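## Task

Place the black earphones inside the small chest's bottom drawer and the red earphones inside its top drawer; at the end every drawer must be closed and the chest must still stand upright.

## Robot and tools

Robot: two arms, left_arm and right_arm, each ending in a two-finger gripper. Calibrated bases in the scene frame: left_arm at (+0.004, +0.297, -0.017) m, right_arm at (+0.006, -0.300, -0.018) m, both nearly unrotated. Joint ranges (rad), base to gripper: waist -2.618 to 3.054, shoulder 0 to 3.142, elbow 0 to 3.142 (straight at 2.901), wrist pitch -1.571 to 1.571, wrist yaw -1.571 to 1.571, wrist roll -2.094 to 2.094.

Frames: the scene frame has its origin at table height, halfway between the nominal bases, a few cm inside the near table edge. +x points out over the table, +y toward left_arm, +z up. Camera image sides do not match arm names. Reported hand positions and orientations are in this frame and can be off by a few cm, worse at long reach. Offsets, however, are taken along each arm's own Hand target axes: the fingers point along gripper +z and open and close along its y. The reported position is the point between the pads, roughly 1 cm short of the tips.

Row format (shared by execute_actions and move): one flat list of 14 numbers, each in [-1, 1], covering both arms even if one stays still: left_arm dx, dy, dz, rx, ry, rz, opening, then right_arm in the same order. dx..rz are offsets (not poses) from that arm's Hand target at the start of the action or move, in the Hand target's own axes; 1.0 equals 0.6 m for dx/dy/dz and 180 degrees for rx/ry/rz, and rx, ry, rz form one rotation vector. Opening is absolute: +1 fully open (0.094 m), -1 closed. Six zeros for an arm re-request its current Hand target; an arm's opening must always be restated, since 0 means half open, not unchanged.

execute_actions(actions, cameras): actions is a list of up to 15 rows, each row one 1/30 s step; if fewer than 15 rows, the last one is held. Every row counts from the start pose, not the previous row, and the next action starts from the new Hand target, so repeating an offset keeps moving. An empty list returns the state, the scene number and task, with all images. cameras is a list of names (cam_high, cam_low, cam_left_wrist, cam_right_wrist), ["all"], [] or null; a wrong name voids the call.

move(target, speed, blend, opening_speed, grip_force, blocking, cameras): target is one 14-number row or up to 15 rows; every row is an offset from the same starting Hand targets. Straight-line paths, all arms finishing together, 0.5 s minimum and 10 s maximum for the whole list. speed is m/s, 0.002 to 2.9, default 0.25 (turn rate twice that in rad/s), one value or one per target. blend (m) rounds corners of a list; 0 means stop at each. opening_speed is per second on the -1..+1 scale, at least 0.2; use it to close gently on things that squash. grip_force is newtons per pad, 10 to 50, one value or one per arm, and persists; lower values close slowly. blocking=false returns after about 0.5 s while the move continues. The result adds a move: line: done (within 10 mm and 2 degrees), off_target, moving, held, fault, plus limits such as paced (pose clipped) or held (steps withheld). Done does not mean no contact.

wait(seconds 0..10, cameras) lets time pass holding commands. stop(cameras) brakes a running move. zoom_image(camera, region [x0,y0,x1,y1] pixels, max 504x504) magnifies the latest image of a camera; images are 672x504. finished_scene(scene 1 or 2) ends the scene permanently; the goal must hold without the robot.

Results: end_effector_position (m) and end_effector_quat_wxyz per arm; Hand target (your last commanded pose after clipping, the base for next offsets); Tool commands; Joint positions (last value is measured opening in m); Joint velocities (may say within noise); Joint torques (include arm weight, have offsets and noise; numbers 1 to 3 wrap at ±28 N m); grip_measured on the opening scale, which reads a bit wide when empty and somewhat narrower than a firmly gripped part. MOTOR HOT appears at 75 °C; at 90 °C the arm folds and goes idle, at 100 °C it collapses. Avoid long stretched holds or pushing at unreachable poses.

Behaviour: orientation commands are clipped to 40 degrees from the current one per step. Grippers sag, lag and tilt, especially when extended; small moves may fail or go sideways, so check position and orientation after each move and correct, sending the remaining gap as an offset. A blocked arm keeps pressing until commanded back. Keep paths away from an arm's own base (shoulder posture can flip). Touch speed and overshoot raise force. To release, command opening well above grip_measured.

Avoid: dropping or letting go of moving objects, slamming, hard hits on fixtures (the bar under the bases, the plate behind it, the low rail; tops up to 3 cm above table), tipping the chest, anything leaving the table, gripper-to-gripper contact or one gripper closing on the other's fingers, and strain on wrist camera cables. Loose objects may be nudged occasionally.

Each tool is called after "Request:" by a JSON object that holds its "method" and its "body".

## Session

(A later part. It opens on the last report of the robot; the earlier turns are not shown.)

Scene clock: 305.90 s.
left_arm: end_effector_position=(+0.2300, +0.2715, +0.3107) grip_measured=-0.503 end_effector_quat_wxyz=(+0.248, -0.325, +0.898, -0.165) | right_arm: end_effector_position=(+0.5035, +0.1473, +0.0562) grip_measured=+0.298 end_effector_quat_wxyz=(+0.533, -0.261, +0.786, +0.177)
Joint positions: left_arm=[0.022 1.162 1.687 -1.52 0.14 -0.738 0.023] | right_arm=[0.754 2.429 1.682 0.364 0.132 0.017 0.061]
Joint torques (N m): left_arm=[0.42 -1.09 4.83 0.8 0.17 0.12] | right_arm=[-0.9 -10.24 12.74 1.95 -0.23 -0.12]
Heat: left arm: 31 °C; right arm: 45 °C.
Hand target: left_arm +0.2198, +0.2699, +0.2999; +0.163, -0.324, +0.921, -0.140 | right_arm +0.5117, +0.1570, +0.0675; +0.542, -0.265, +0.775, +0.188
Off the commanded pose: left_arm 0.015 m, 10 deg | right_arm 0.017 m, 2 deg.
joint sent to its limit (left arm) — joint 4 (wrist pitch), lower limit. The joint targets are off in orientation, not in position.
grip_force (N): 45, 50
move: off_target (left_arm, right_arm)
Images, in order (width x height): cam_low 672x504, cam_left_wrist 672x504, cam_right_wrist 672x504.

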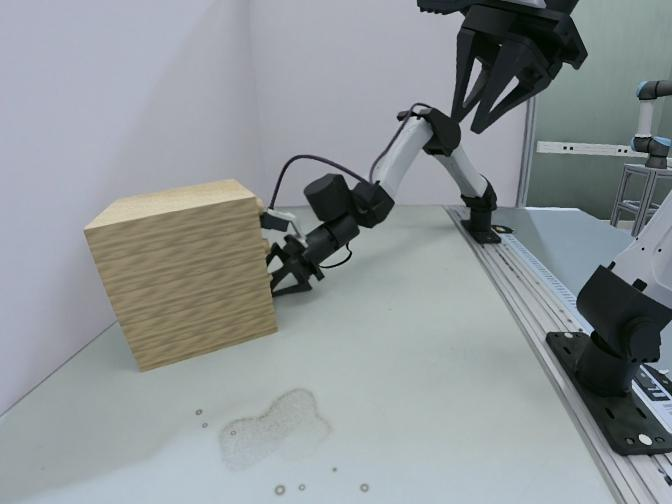

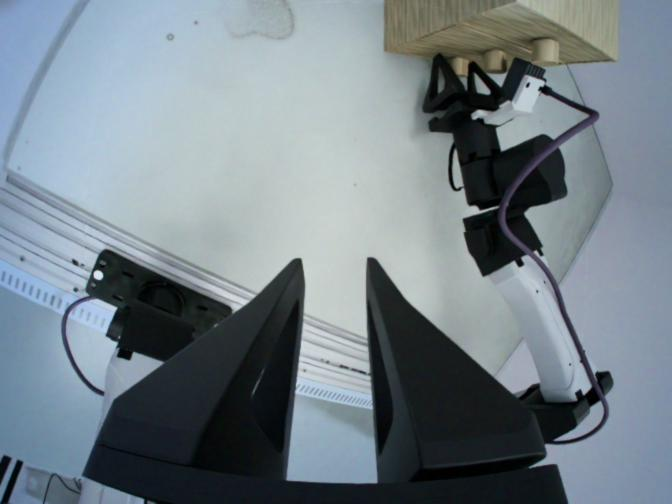

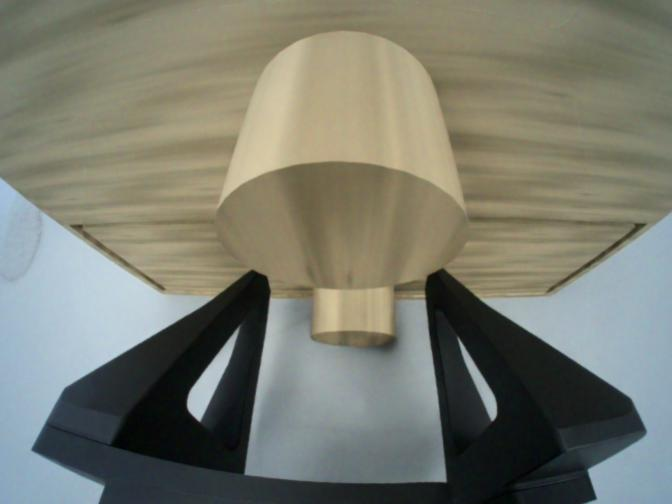

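Request:
{"method": "move", "body": {"target": [0,0,0,0,0,0,-0.5,0.0688,0,-0.1878,0,0,0,0.3], "speed": 0.2, "cameras": ["all"]}}

Request:
{"method": "zoom_image", "body": {"camera": "cam_low", "region": [60, 160, 340, 390]}}

Request:
{"method": "zoom_image", "body": {"camera": "cam_left_wrist", "region": [370, 0, 640, 180]}}

Scene clock: 309.30 s.
left_arm: end_effector_position=(+0.2300, +0.2715, +0.3107) grip_measured=-0.503 end_effector_quat_wxyz=(+0.248, -0.325, +0.898, -0.165) | right_arm: end_effector_position=(+0.4203, +0.0814, +0.0488) grip_measured=+0.298 end_effector_quat_wxyz=(+0.527, -0.269, +0.786, +0.180)
Joint positions: left_arm=[0.022 1.162 1.687 -1.52 0.14 -0.738 0.023] | right_arm=[0.772 2.122 1.089 0.638 0.132 0.018 0.061]
Joint torques (N m): left_arm=[0.42 -1.09 4.82 0.81 0.17 0.12] | right_arm=[0.44 -12.1 5.85 2.2 0.08 -0.04]
Heat: left arm: 31 °C; right arm: 45 °C.
Hand target: left_arm +0.2198, +0.2699, +0.2999; +0.163, -0.324, +0.921, -0.140 | right_arm +0.4170, +0.0834, +0.0673; +0.542, -0.265, +0.775, +0.188
Off the commanded pose: left_arm 0.015 m, 10 deg | right_arm 0.019 m, 2 deg.
joint sent to its limit (left arm) — joint 4 (wrist pitch), lower limit. The joint targets are off in orientation, not in position.
grip_force (N): 45, 50
move: off_target (left_arm, right_arm)

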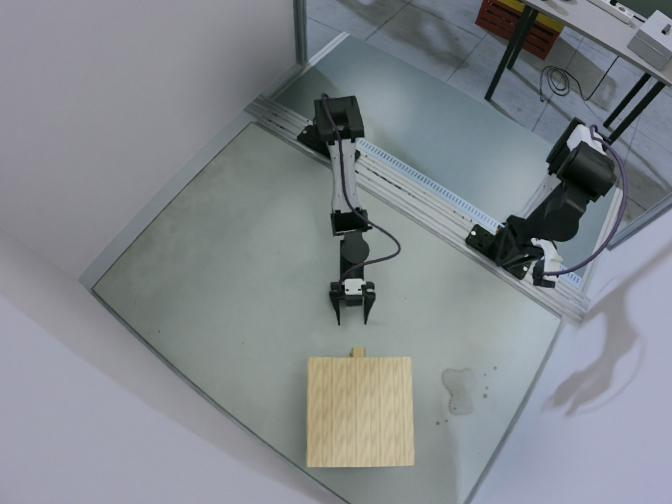

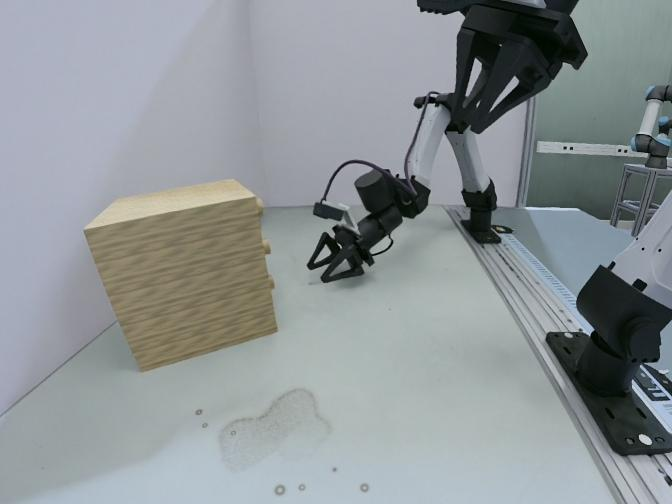

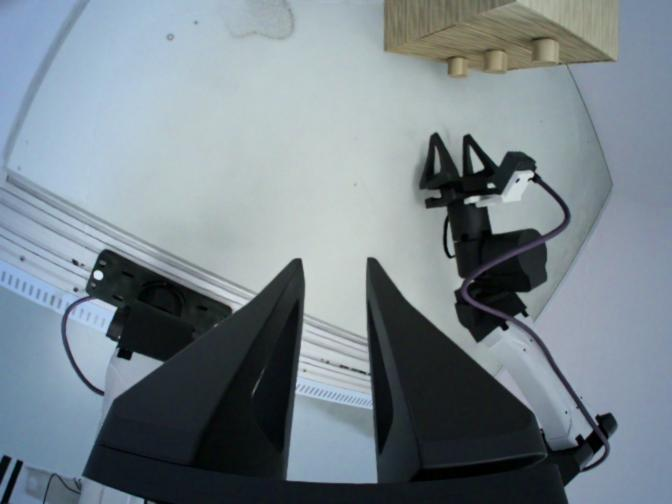

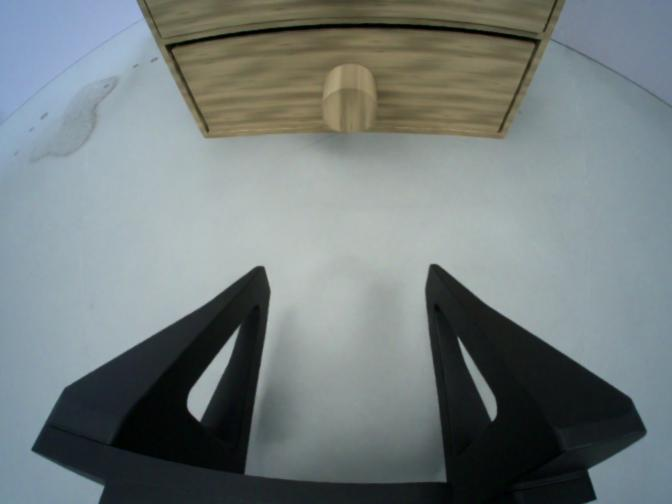

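Scaled by 1.800.

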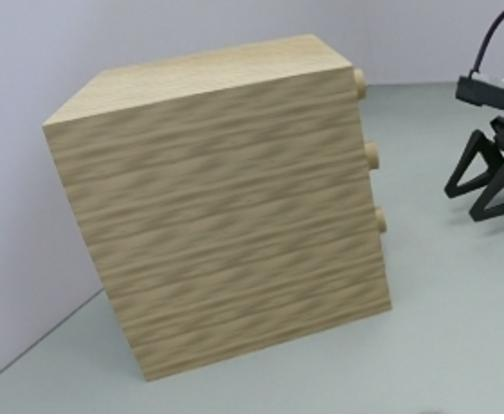

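Scaled by 1.867 from the camera's 672x504 image, which has a finer 960x720 frame.

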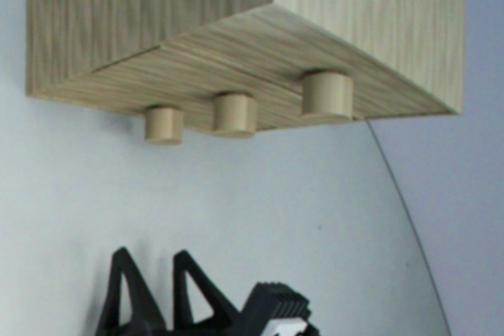

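Request:
{"method": "finished_scene", "body": {"scene": 2}}

The scene is finished: the task was done.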